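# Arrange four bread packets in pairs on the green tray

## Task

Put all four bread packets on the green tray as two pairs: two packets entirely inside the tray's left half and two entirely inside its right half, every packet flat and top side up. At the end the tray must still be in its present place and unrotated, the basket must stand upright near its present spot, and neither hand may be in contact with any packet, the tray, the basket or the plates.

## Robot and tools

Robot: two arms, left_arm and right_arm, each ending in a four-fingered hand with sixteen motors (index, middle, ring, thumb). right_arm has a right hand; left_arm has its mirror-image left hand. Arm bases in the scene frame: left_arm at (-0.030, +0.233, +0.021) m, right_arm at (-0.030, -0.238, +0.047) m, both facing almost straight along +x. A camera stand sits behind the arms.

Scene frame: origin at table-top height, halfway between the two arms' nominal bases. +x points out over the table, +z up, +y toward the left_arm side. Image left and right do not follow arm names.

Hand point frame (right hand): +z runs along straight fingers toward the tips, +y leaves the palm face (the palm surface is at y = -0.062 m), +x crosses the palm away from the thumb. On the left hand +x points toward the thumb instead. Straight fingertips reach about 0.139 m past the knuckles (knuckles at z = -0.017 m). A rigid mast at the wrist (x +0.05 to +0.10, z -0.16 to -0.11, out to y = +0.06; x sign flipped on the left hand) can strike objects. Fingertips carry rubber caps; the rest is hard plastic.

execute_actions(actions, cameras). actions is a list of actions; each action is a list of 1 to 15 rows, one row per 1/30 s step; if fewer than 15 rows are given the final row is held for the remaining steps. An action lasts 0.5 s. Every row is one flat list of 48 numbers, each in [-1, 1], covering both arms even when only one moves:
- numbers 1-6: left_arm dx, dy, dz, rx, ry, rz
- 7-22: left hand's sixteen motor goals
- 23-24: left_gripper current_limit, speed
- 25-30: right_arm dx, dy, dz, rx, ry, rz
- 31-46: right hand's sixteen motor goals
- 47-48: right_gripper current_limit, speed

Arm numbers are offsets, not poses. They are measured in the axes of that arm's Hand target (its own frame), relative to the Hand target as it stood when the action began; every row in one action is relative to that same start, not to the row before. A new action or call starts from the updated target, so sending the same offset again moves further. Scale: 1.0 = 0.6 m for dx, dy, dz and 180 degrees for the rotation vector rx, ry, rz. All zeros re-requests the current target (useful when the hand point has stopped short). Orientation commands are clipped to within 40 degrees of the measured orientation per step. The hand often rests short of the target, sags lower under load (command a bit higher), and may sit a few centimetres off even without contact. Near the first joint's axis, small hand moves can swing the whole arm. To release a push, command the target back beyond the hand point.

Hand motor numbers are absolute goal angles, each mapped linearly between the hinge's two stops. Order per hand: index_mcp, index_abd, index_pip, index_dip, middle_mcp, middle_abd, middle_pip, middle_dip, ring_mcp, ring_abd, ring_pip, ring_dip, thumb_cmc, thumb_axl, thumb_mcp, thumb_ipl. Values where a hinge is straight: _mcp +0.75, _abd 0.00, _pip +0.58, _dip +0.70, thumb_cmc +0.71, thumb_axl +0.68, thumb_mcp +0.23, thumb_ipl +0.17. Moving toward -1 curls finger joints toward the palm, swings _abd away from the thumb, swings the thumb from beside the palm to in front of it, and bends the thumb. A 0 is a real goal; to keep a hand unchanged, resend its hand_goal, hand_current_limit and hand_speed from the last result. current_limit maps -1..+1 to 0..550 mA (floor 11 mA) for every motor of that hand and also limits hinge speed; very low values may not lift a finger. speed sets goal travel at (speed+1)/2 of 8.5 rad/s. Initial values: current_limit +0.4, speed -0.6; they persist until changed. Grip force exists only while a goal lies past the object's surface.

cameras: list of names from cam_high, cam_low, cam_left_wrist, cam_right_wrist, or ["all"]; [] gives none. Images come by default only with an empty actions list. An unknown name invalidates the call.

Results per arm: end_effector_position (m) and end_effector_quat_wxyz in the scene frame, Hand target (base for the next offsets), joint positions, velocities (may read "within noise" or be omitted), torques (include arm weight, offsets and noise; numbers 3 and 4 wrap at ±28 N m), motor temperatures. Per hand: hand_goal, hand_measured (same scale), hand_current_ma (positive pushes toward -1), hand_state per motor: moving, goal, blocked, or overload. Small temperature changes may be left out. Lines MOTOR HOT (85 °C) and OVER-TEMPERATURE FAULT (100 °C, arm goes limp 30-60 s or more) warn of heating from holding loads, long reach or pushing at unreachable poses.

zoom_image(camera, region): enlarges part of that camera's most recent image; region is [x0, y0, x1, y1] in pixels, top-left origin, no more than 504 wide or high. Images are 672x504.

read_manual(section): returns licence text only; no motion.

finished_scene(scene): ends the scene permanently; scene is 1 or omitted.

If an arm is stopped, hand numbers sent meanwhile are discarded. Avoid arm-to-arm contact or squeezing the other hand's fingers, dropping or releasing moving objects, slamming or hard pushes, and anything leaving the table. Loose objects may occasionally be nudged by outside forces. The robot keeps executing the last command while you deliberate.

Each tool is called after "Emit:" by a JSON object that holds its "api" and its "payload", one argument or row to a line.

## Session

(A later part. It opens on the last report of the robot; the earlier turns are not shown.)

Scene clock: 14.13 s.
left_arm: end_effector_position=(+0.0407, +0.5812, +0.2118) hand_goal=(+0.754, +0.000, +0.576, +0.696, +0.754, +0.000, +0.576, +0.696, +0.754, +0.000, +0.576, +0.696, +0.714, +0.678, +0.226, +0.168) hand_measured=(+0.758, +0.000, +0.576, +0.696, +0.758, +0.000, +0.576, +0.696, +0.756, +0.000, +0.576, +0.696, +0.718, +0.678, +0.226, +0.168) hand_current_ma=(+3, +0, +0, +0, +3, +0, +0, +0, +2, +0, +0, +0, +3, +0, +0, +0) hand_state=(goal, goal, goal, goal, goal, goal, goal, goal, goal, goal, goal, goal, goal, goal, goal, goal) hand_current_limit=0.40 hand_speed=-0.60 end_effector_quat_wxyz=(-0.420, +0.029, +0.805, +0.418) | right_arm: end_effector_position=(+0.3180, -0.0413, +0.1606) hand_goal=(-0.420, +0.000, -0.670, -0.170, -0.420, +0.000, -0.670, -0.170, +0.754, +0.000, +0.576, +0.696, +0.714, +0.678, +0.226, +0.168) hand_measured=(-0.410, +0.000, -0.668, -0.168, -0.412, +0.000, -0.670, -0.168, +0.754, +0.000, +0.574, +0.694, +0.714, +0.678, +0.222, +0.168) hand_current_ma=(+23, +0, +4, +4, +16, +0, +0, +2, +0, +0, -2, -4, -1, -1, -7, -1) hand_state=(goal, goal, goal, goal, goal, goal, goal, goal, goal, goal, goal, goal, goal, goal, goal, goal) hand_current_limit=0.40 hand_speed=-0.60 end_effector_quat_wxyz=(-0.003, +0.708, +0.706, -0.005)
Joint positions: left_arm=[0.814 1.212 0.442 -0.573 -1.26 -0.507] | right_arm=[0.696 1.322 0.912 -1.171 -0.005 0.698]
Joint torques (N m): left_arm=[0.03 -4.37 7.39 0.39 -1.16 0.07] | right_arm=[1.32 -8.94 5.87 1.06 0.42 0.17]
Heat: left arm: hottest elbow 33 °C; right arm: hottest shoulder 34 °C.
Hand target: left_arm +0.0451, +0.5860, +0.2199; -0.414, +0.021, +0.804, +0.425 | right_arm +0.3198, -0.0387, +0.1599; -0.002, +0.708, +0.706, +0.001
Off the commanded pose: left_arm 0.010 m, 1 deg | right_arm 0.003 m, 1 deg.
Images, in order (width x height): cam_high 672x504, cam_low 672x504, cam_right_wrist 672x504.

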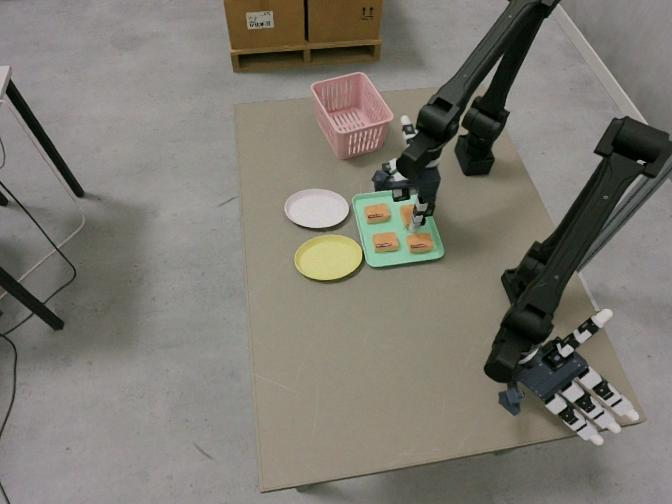

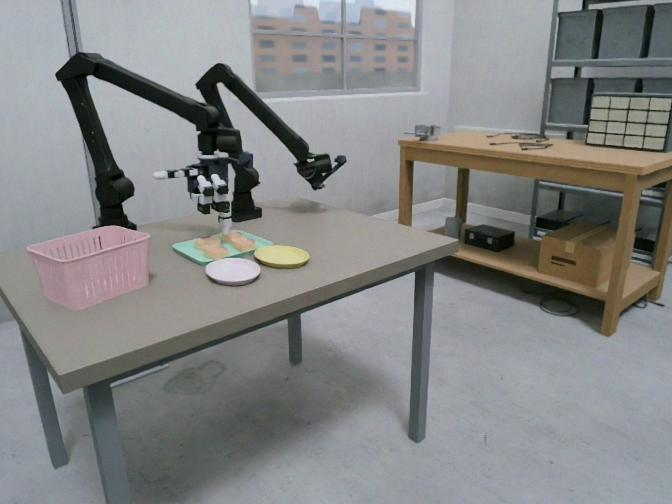

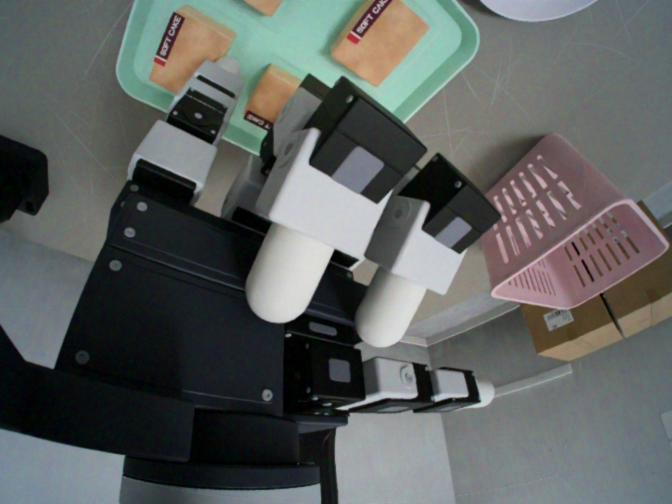

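Emit:
{"api": "execute_actions", "payload": {
  "actions": [
    [[0,0,0,0,0,0,0.754,0,0.576,0.696,0.754,0,0.576,0.696,0.754,0,0.576,0.696,0.714,0.678,0.226,0.168,0.4,-0.6,-0.009,-0.016,0.018,0,0,0,-0.42,0,-0.67,-0.17,-0.42,0,-0.67,-0.17,0.754,0,0.576,0.696,0.714,0.678,0.226,0.168,0.4,-0.6]]
  ],
  "cameras": ["cam_high","cam_low","cam_right_wrist"]
}}

Emit:
{"api": "zoom_image", "payload": {
  "camera": "cam_high",
  "region": [350, 185, 450, 270]
}}

Emit:
{"api": "zoom_image", "payload": {
  "camera": "cam_low",
  "region": [165, 185, 285, 275]
}}

Emit:
{"api": "zoom_image", "payload": {
  "camera": "cam_right_wrist",
  "region": [120, 0, 320, 150]
}}

Scene clock: 15.53 s.
left_arm: end_effector_position=(+0.0407, +0.5812, +0.2118) hand_goal=(+0.754, +0.000, +0.576, +0.696, +0.754, +0.000, +0.576, +0.696, +0.754, +0.000, +0.576, +0.696, +0.714, +0.678, +0.226, +0.168) hand_measured=(+0.758, +0.000, +0.576, +0.696, +0.758, +0.000, +0.576, +0.696, +0.756, +0.000, +0.576, +0.696, +0.718, +0.678, +0.226, +0.168) hand_current_ma=(+3, +0, +0, +0, +3, +0, +0, +0, +2, +0, +0, +0, +3, +0, +0, +0) hand_state=(goal, goal, goal, goal, goal, goal, goal, goal, goal, goal, goal, goal, goal, goal, goal, goal) hand_current_limit=0.40 hand_speed=-0.60 end_effector_quat_wxyz=(-0.420, +0.029, +0.805, +0.418) | right_arm: end_effector_position=(+0.3087, -0.0484, +0.1454) hand_goal=(-0.420, +0.000, -0.670, -0.170, -0.420, +0.000, -0.670, -0.170, +0.754, +0.000, +0.576, +0.696, +0.714, +0.678, +0.226, +0.168) hand_measured=(-0.410, +0.000, -0.668, -0.168, -0.412, +0.000, -0.670, -0.168, +0.750, +0.002, +0.574, +0.694, +0.714, +0.678, +0.222, +0.168) hand_current_ma=(+23, +0, +4, +4, +16, +0, +0, +2, -9, +3, -4, -4, -1, -1, -7, -1) hand_state=(goal, goal, goal, goal, goal, goal, goal, goal, goal, goal, goal, goal, goal, goal, goal, goal) hand_current_limit=0.40 hand_speed=-0.60 end_effector_quat_wxyz=(-0.003, +0.709, +0.705, -0.011)
Joint positions: left_arm=[0.814 1.212 0.442 -0.573 -1.26 -0.507] | right_arm=[0.697 1.317 0.865 -1.141 -0.005 0.701]
Joint torques (N m): left_arm=[0.26 -4.66 7.36 0.51 -1.16 0.06] | right_arm=[1.67 -9.58 5.83 1.02 0.38 0.21]
Heat: left arm: hottest elbow 34 °C; right arm: hottest shoulder 34 °C.
Hand target: left_arm +0.0451, +0.5860, +0.2199; -0.414, +0.021, +0.804, +0.425 | right_arm +0.3102, -0.0440, +0.1492; -0.002, +0.708, +0.706, +0.001
Off the commanded pose: left_arm 0.010 m, 1 deg | right_arm 0.006 m, 1 deg.
Images, in order (width x height): cam_high 672x504, cam_low 672x504, cam_right_wrist 672x504.

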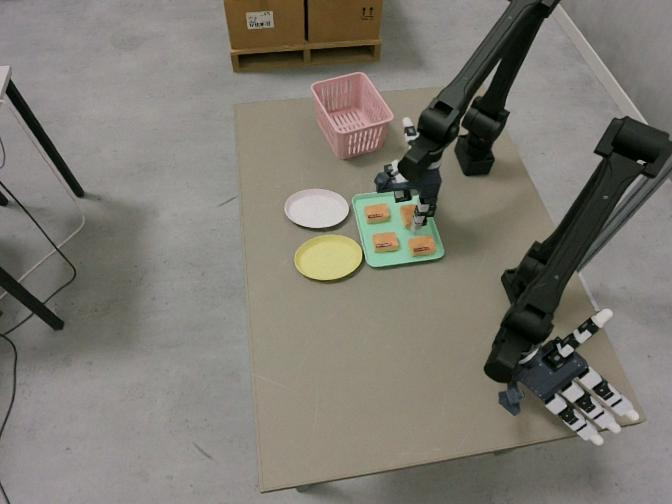

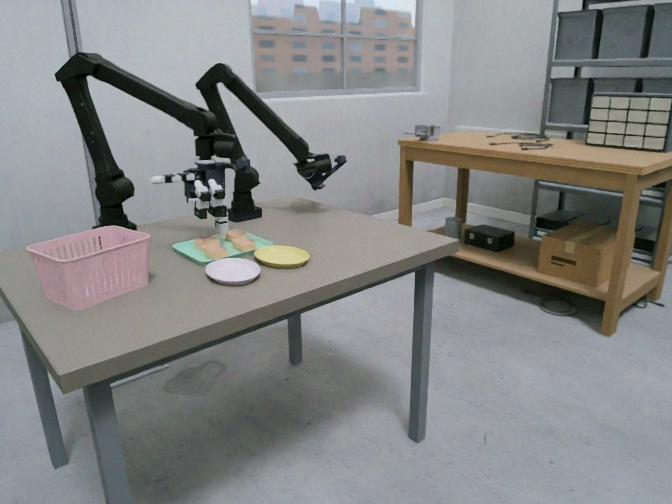

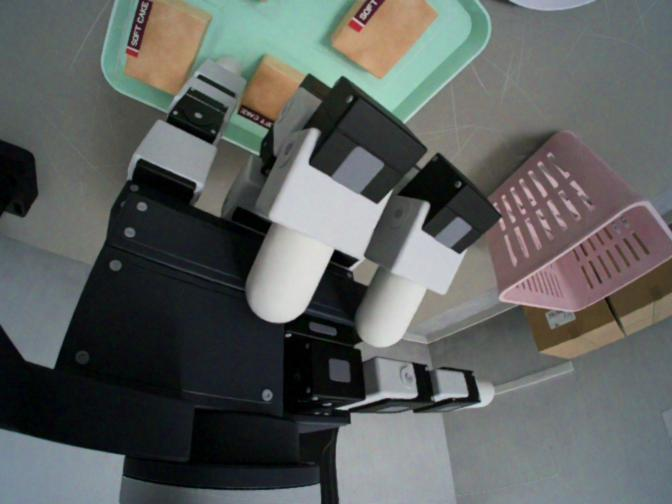

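Scaled by 5.040 from the camera's 672x504 image, which has a finer 960x720 frame.

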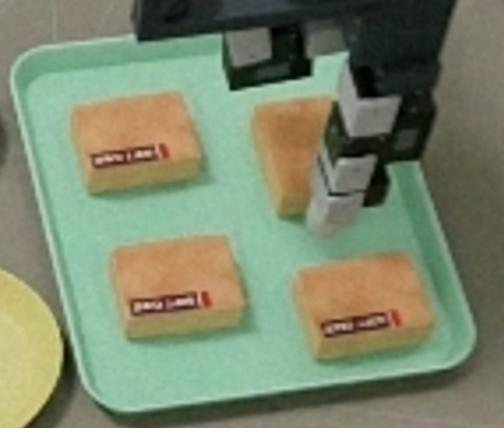

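Scaled by 4.200 from the camera's 672x504 image, which has a finer 960x720 frame.

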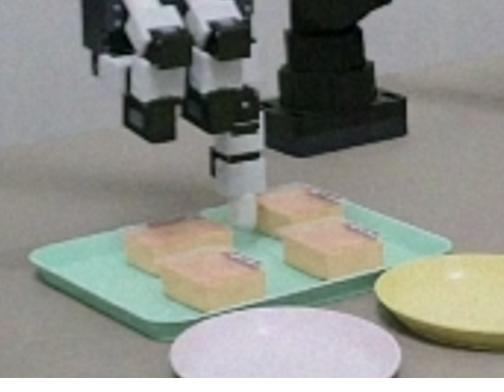

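Scaled by 2.520 from the camera's 672x504 image, which has a finer 960x720 frame.

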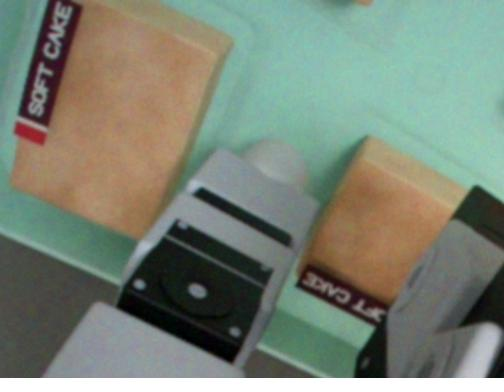

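Emit:
{"api": "execute_actions", "payload": {
  "actions": [
    [[0,0,0,0,0,0,0.754,0,0.576,0.696,0.754,0,0.576,0.696,0.754,0,0.576,0.696,0.714,0.678,0.226,0.168,0.4,-0.6,-0.012,0.001,-0.008,0,0,0,-0.42,0,-0.67,-0.17,-0.42,0,-0.67,-0.17,0.754,0,0.576,0.696,0.714,0.678,0.226,0.168,0.4,-0.6]],
    [[0,0,0,0,0,0,0.754,0,0.576,0.696,0.754,0,0.576,0.696,0.754,0,0.576,0.696,0.714,0.678,0.226,0.168,0.4,-0.6,-0.013,0,0,0,0,0,-0.42,0,-0.67,-0.17,-0.42,0,-0.67,-0.17,0.754,0,0.576,0.696,0.714,0.678,0.226,0.168,0.4,-0.6]]
  ],
  "cameras": ["cam_high","cam_low","cam_right_wrist"]
}}

Emit:
{"api": "zoom_image", "payload": {
  "camera": "cam_high",
  "region": [350, 185, 450, 270]
}}

Emit:
{"api": "zoom_image", "payload": {
  "camera": "cam_right_wrist",
  "region": [120, 0, 320, 150]
}}

Scene clock: 17.10 s.
left_arm: end_effector_position=(+0.0407, +0.5812, +0.2118) hand_goal=(+0.754, +0.000, +0.576, +0.696, +0.754, +0.000, +0.576, +0.696, +0.754, +0.000, +0.576, +0.696, +0.714, +0.678, +0.226, +0.168) hand_measured=(+0.758, +0.000, +0.576, +0.696, +0.758, +0.000, +0.576, +0.696, +0.756, +0.000, +0.576, +0.696, +0.718, +0.678, +0.226, +0.168) hand_current_ma=(+3, +0, +0, +0, +3, +0, +0, +0, +2, +0, +0, +0, +3, +0, +0, +0) hand_state=(goal, goal, goal, goal, goal, goal, goal, goal, goal, goal, goal, goal, goal, goal, goal, goal) hand_current_limit=0.40 hand_speed=-0.60 end_effector_quat_wxyz=(-0.420, +0.029, +0.805, +0.418) | right_arm: end_effector_position=(+0.3106, -0.0571, +0.1499) hand_goal=(-0.420, +0.000, -0.670, -0.170, -0.420, +0.000, -0.670, -0.170, +0.754, +0.000, +0.576, +0.696, +0.714, +0.678, +0.226, +0.168) hand_measured=(-0.410, +0.000, -0.668, -0.168, -0.412, +0.000, -0.670, -0.168, +0.750, +0.000, +0.574, +0.694, +0.714, +0.678, +0.222, +0.168) hand_current_ma=(+23, +0, +4, +4, +16, +0, +0, +2, -9, +1, -4, -4, -1, -1, -7, -1) hand_state=(goal, goal, goal, goal, goal, goal, goal, goal, goal, goal, goal, goal, goal, goal, goal, goal) hand_current_limit=0.40 hand_speed=-0.60 end_effector_quat_wxyz=(-0.003, +0.710, +0.705, -0.004)
Joint positions: left_arm=[0.814 1.212 0.442 -0.573 -1.26 -0.507] | right_arm=[0.674 1.292 0.854 -1.141 -0.005 0.68]
Joint torques (N m): left_arm=[0.09 -4.31 7.34 0.5 -1.16 0.04] | right_arm=[0.67 -9.7 5.7 0.31 0.39 0.08]
Heat: left arm: hottest elbow 34 °C; right arm: hottest shoulder 34 °C.
Hand target: left_arm +0.0451, +0.5860, +0.2199; -0.414, +0.021, +0.804, +0.425 | right_arm +0.3106, -0.0590, +0.1539; -0.002, +0.708, +0.706, +0.001
Off the commanded pose: left_arm 0.010 m, 1 deg | right_arm 0.005 m, 1 deg.
Images, in order (width x height): cam_high 672x504, cam_low 672x504, cam_right_wrist 672x504.

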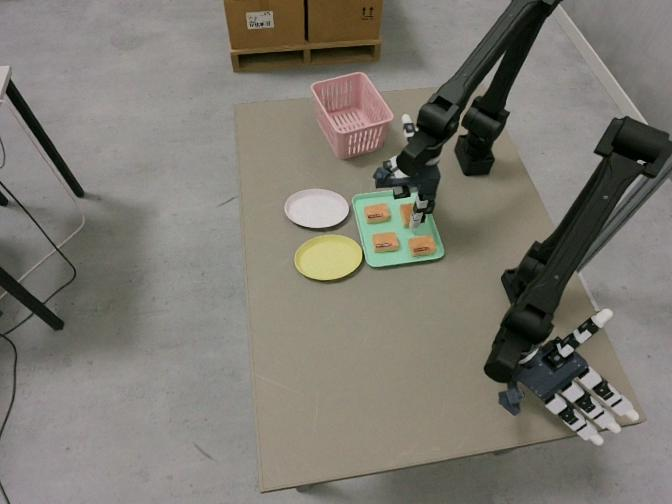

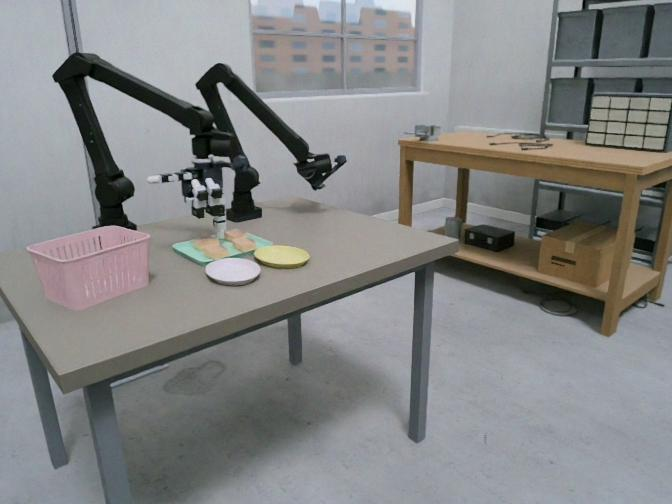

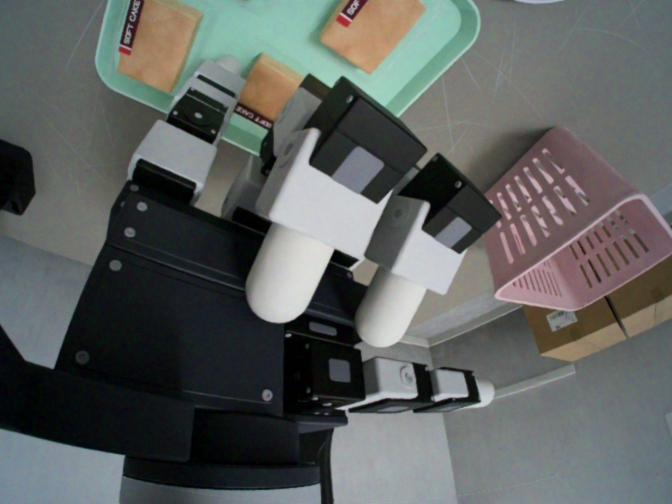

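Scaled by 5.040 from the camera's 672x504 image, which has a finer 960x720 frame.

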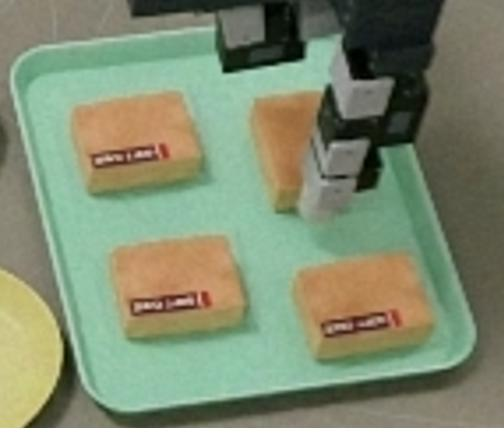

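Scaled by 2.520 from the camera's 672x504 image, which has a finer 960x720 frame.

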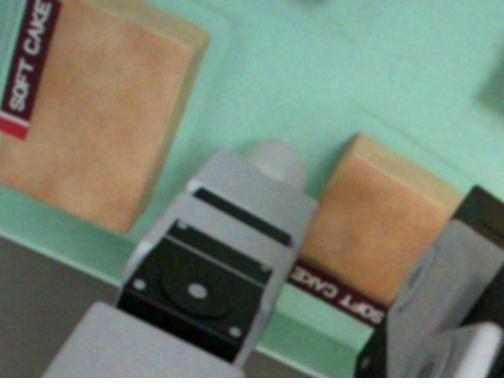

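Emit:
{"api": "execute_actions", "payload": {
  "actions": [
    [[0,0,0,0,0,0,0.754,0,0.576,0.696,0.754,0,0.576,0.696,0.754,0,0.576,0.696,0.714,0.678,0.226,0.168,0.4,-0.6,-0.013,-0.003,0.002,0,0,0,-0.42,0,-0.67,-0.17,-0.42,0,-0.67,-0.17,0.754,0,0.576,0.696,0.714,0.678,0.226,0.168,0.4,-0.6]],
    [[0,0,0,0,0,0,0.754,0,0.576,0.696,0.754,0,0.576,0.696,0.754,0,0.576,0.696,0.714,0.678,0.226,0.168,0.4,-0.6,-0.013,0,0,0,0,0,-0.42,0,-0.67,-0.17,-0.42,0,-0.67,-0.17,0.754,0,0.576,0.696,0.714,0.678,0.226,0.168,0.4,-0.6]]
  ],
  "cameras": ["cam_high","cam_low","cam_right_wrist"]
}}

Emit:
{"api": "zoom_image", "payload": {
  "camera": "cam_high",
  "region": [350, 185, 450, 270]
}}

Emit:
{"api": "zoom_image", "payload": {
  "camera": "cam_right_wrist",
  "region": [120, 0, 320, 150]
}}

Scene clock: 18.63 s.
left_arm: end_effector_position=(+0.0407, +0.5812, +0.2118) hand_goal=(+0.754, +0.000, +0.576, +0.696, +0.754, +0.000, +0.576, +0.696, +0.754, +0.000, +0.576, +0.696, +0.714, +0.678, +0.226, +0.168) hand_measured=(+0.758, +0.000, +0.576, +0.696, +0.758, +0.000, +0.576, +0.696, +0.756, +0.000, +0.576, +0.696, +0.718, +0.678, +0.226, +0.168) hand_current_ma=(+3, +0, +0, +0, +3, +0, +0, +0, +2, +0, +0, +0, +3, +0, +0, +0) hand_state=(goal, goal, goal, goal, goal, goal, goal, goal, goal, goal, goal, goal, goal, goal, goal, goal) hand_current_limit=0.40 hand_speed=-0.60 end_effector_quat_wxyz=(-0.420, +0.029, +0.805, +0.418) | right_arm: end_effector_position=(+0.3090, -0.0724, +0.1492) hand_goal=(-0.420, +0.000, -0.670, -0.170, -0.420, +0.000, -0.670, -0.170, +0.754, +0.000, +0.576, +0.696, +0.714, +0.678, +0.226, +0.168) hand_measured=(-0.410, +0.000, -0.668, -0.168, -0.412, +0.000, -0.670, -0.168, +0.750, +0.000, +0.574, +0.694, +0.714, +0.678, +0.222, +0.168) hand_current_ma=(+23, +0, +4, +4, +16, +0, +0, +2, -7, -1, -4, -4, -1, -1, -7, -1) hand_state=(goal, goal, goal, goal, goal, goal, goal, goal, goal, goal, goal, goal, goal, goal, goal, goal) hand_current_limit=0.40 hand_speed=-0.60 end_effector_quat_wxyz=(-0.003, +0.710, +0.705, -0.003)
Joint positions: left_arm=[0.814 1.212 0.442 -0.573 -1.26 -0.507] | right_arm=[0.639 1.263 0.826 -1.141 -0.005 0.645]
Joint torques (N m): left_arm=[-0.15 -4.25 7.28 0.47 -1.16 0.05] | right_arm=[0.67 -9.23 5.68 0.28 0.4 0.07]
Heat: left arm: hottest elbow 34 °C; right arm: hottest shoulder 34 °C.
Hand target: left_arm +0.0451, +0.5860, +0.2199; -0.414, +0.021, +0.804, +0.425 | right_arm +0.3088, -0.0746, +0.1527; -0.002, +0.708, +0.706, +0.001
Off the commanded pose: left_arm 0.010 m, 1 deg | right_arm 0.004 m, 0 deg.
Images, in order (width x height): cam_high 672x504, cam_low 672x504, cam_right_wrist 672x504.

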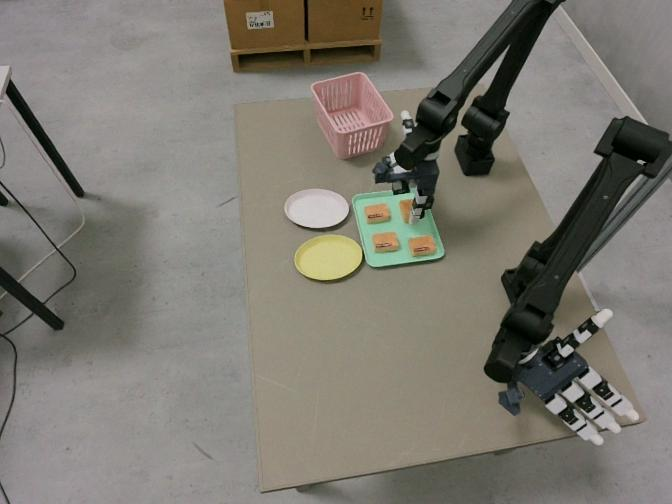

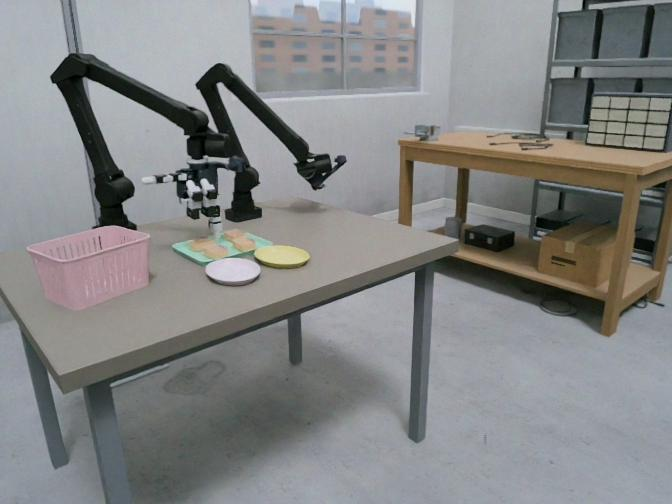

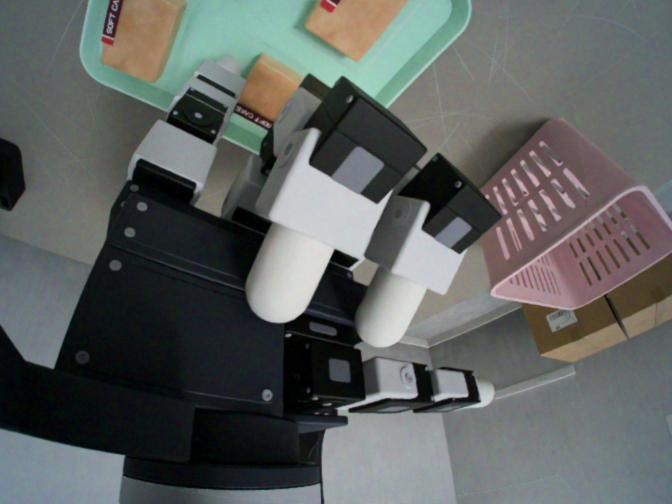

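Scaled by 5.040 from the camera's 672x504 image, which has a finer 960x720 frame.

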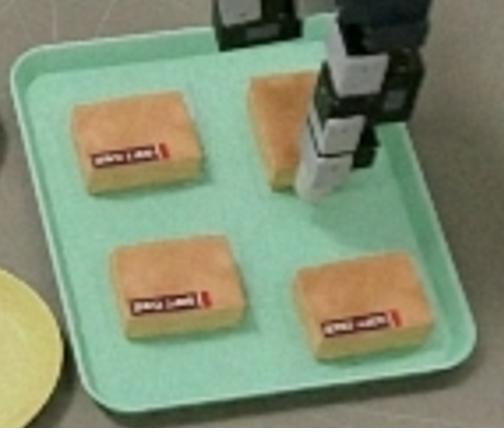

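Scaled by 2.520 from the camera's 672x504 image, which has a finer 960x720 frame.

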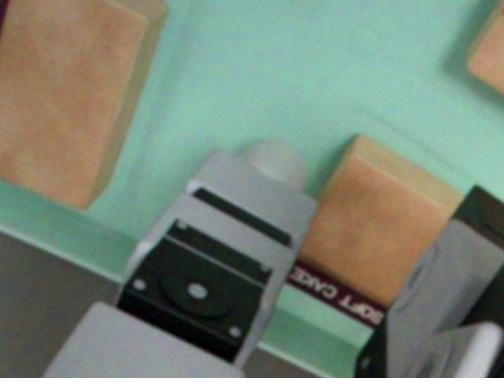

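Emit:
{"api": "execute_actions", "payload": {
  "actions": [
    [[0,0,0,0,0,0,0.754,0,0.576,0.696,0.754,0,0.576,0.696,0.754,0,0.576,0.696,0.714,0.678,0.226,0.168,0.4,-0.6,0.022,0,-0.01,0,0,0,-0.42,0,-0.67,-0.17,-0.42,0,-0.67,-0.17,0.754,0,0.576,0.696,0.714,0.678,0.226,0.168,0.4,-0.6]],
    [[0,0,0,0,0,0,0.754,0,0.576,0.696,0.754,0,0.576,0.696,0.754,0,0.576,0.696,0.714,0.678,0.226,0.168,0.4,-0.6,0,0,-0.12,0,0,0,-0.42,0,-0.67,-0.17,-0.42,0,-0.67,-0.17,0.754,0,0.576,0.696,0.714,0.678,0.226,0.168,0.4,-0.6]],
    [[0,0,0,0,0,0,0.754,0,0.576,0.696,0.754,0,0.576,0.696,0.754,0,0.576,0.696,0.714,0.678,0.226,0.168,0.4,-0.6,-0.05,0,-0.2,0,0,0,-0.42,0,-0.67,-0.17,-0.42,0,-0.67,-0.17,0.754,0,0.576,0.696,0.714,0.678,0.226,0.168,0.4,-0.6]]
  ],
  "cameras": ["cam_high","cam_low","cam_right_wrist"]
}}

Emit:
{"api": "zoom_image", "payload": {
  "camera": "cam_high",
  "region": [350, 185, 450, 270]
}}

Emit:
{"api": "zoom_image", "payload": {
  "camera": "cam_low",
  "region": [165, 225, 285, 275]
}}

Scene clock: 20.93 s.
left_arm: end_effector_position=(+0.0407, +0.5812, +0.2118) hand_goal=(+0.754, +0.000, +0.576, +0.696, +0.754, +0.000, +0.576, +0.696, +0.754, +0.000, +0.576, +0.696, +0.714, +0.678, +0.226, +0.168) hand_measured=(+0.758, +0.000, +0.576, +0.696, +0.758, +0.000, +0.576, +0.696, +0.756, +0.000, +0.576, +0.696, +0.718, +0.678, +0.226, +0.168) hand_current_ma=(+3, +0, +0, +0, +3, +0, +0, +0, +2, +0, +0, +0, +3, +0, +0, +0) hand_state=(goal, goal, goal, goal, goal, goal, goal, goal, goal, goal, goal, goal, goal, goal, goal, goal) hand_current_limit=0.40 hand_speed=-0.60 end_effector_quat_wxyz=(-0.420, +0.029, +0.805, +0.418) | right_arm: end_effector_position=(+0.3083, -0.0947, +0.3405) hand_goal=(-0.420, +0.000, -0.670, -0.170, -0.420, +0.000, -0.670, -0.170, +0.754, +0.000, +0.576, +0.696, +0.714, +0.678, +0.226, +0.168) hand_measured=(-0.408, +0.000, -0.668, -0.168, -0.410, +0.000, -0.670, -0.168, +0.752, -0.002, +0.574, +0.694, +0.712, +0.678, +0.220, +0.166) hand_current_ma=(+31, +0, +4, +4, +26, +0, +0, +2, -2, -2, -3, -4, -2, -1, -17, -2) hand_state=(goal, goal, goal, goal, goal, goal, goal, goal, goal, goal, goal, goal, goal, goal, goal, goal) hand_current_limit=0.40 hand_speed=-0.60 end_effector_quat_wxyz=(+0.001, +0.712, +0.702, +0.001)
Joint positions: left_arm=[0.814 1.212 0.442 -0.573 -1.26 -0.507] | right_arm=[0.586 1.133 1.234 -1.67 0.002 0.6]
Joint torques (N m): left_arm=[0.15 -4.07 7.39 0.55 -1.15 0.06] | right_arm=[1.26 -7.59 8.13 -0.03 0.19 0.05]
Heat: left arm: hottest elbow 34 °C; right arm: hottest shoulder 34 °C.
Hand target: left_arm +0.0451, +0.5860, +0.2199; -0.414, +0.021, +0.804, +0.425 | right_arm +0.3091, -0.0920, +0.3506; -0.002, +0.708, +0.706, +0.000
Off the commanded pose: left_arm 0.010 m, 1 deg | right_arm 0.010 m, 1 deg.
joint sent to its limit (right arm) — joint 4 (wrist pitch), lower limit. The joint targets still meet the commanded pose.
Images, in order (width x height): cam_high 672x504, cam_low 672x504, cam_right_wrist 672x504.

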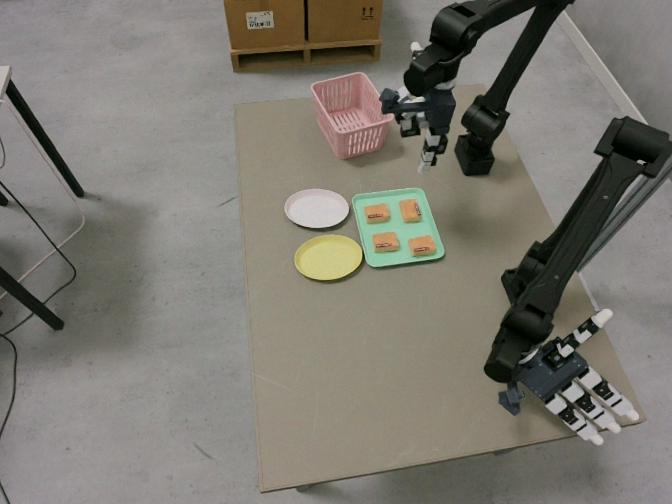

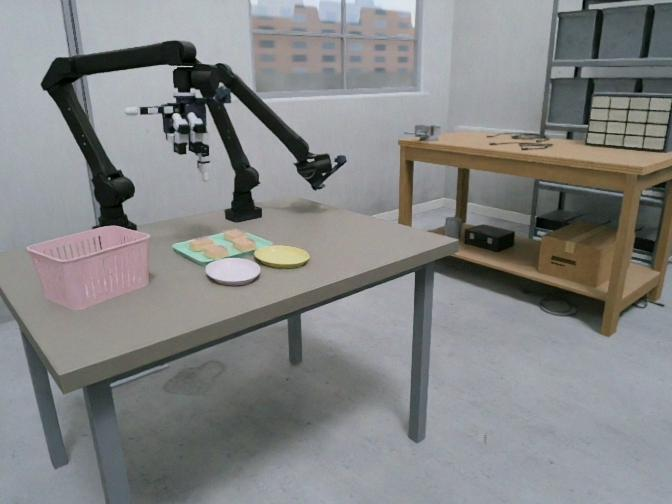

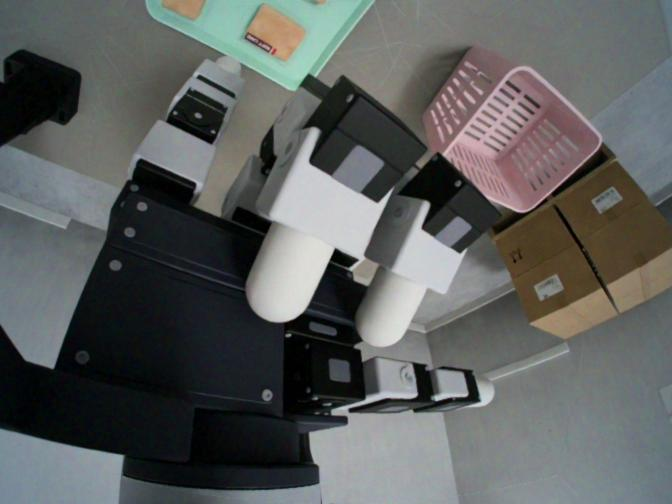

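Scaled by 5.040 from the camera's 672x504 image, which has a finer 960x720 frame.

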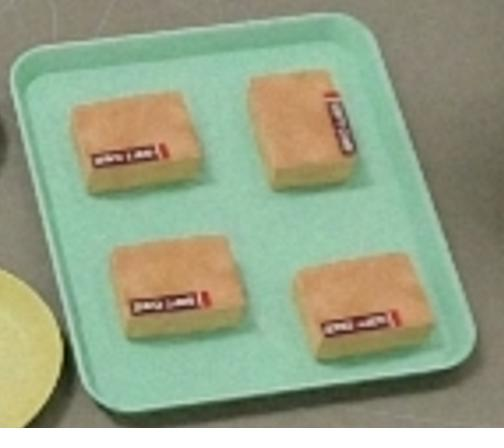

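Scaled by 4.200 from the camera's 672x504 image, which has a finer 960x720 frame.

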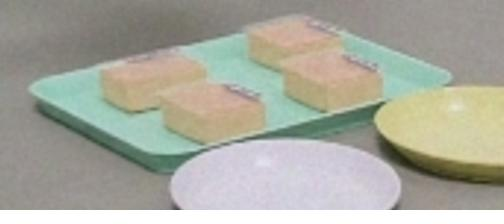

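Emit:
{"api": "finished_scene", "payload": {

}}

The scene is finished: the task was done.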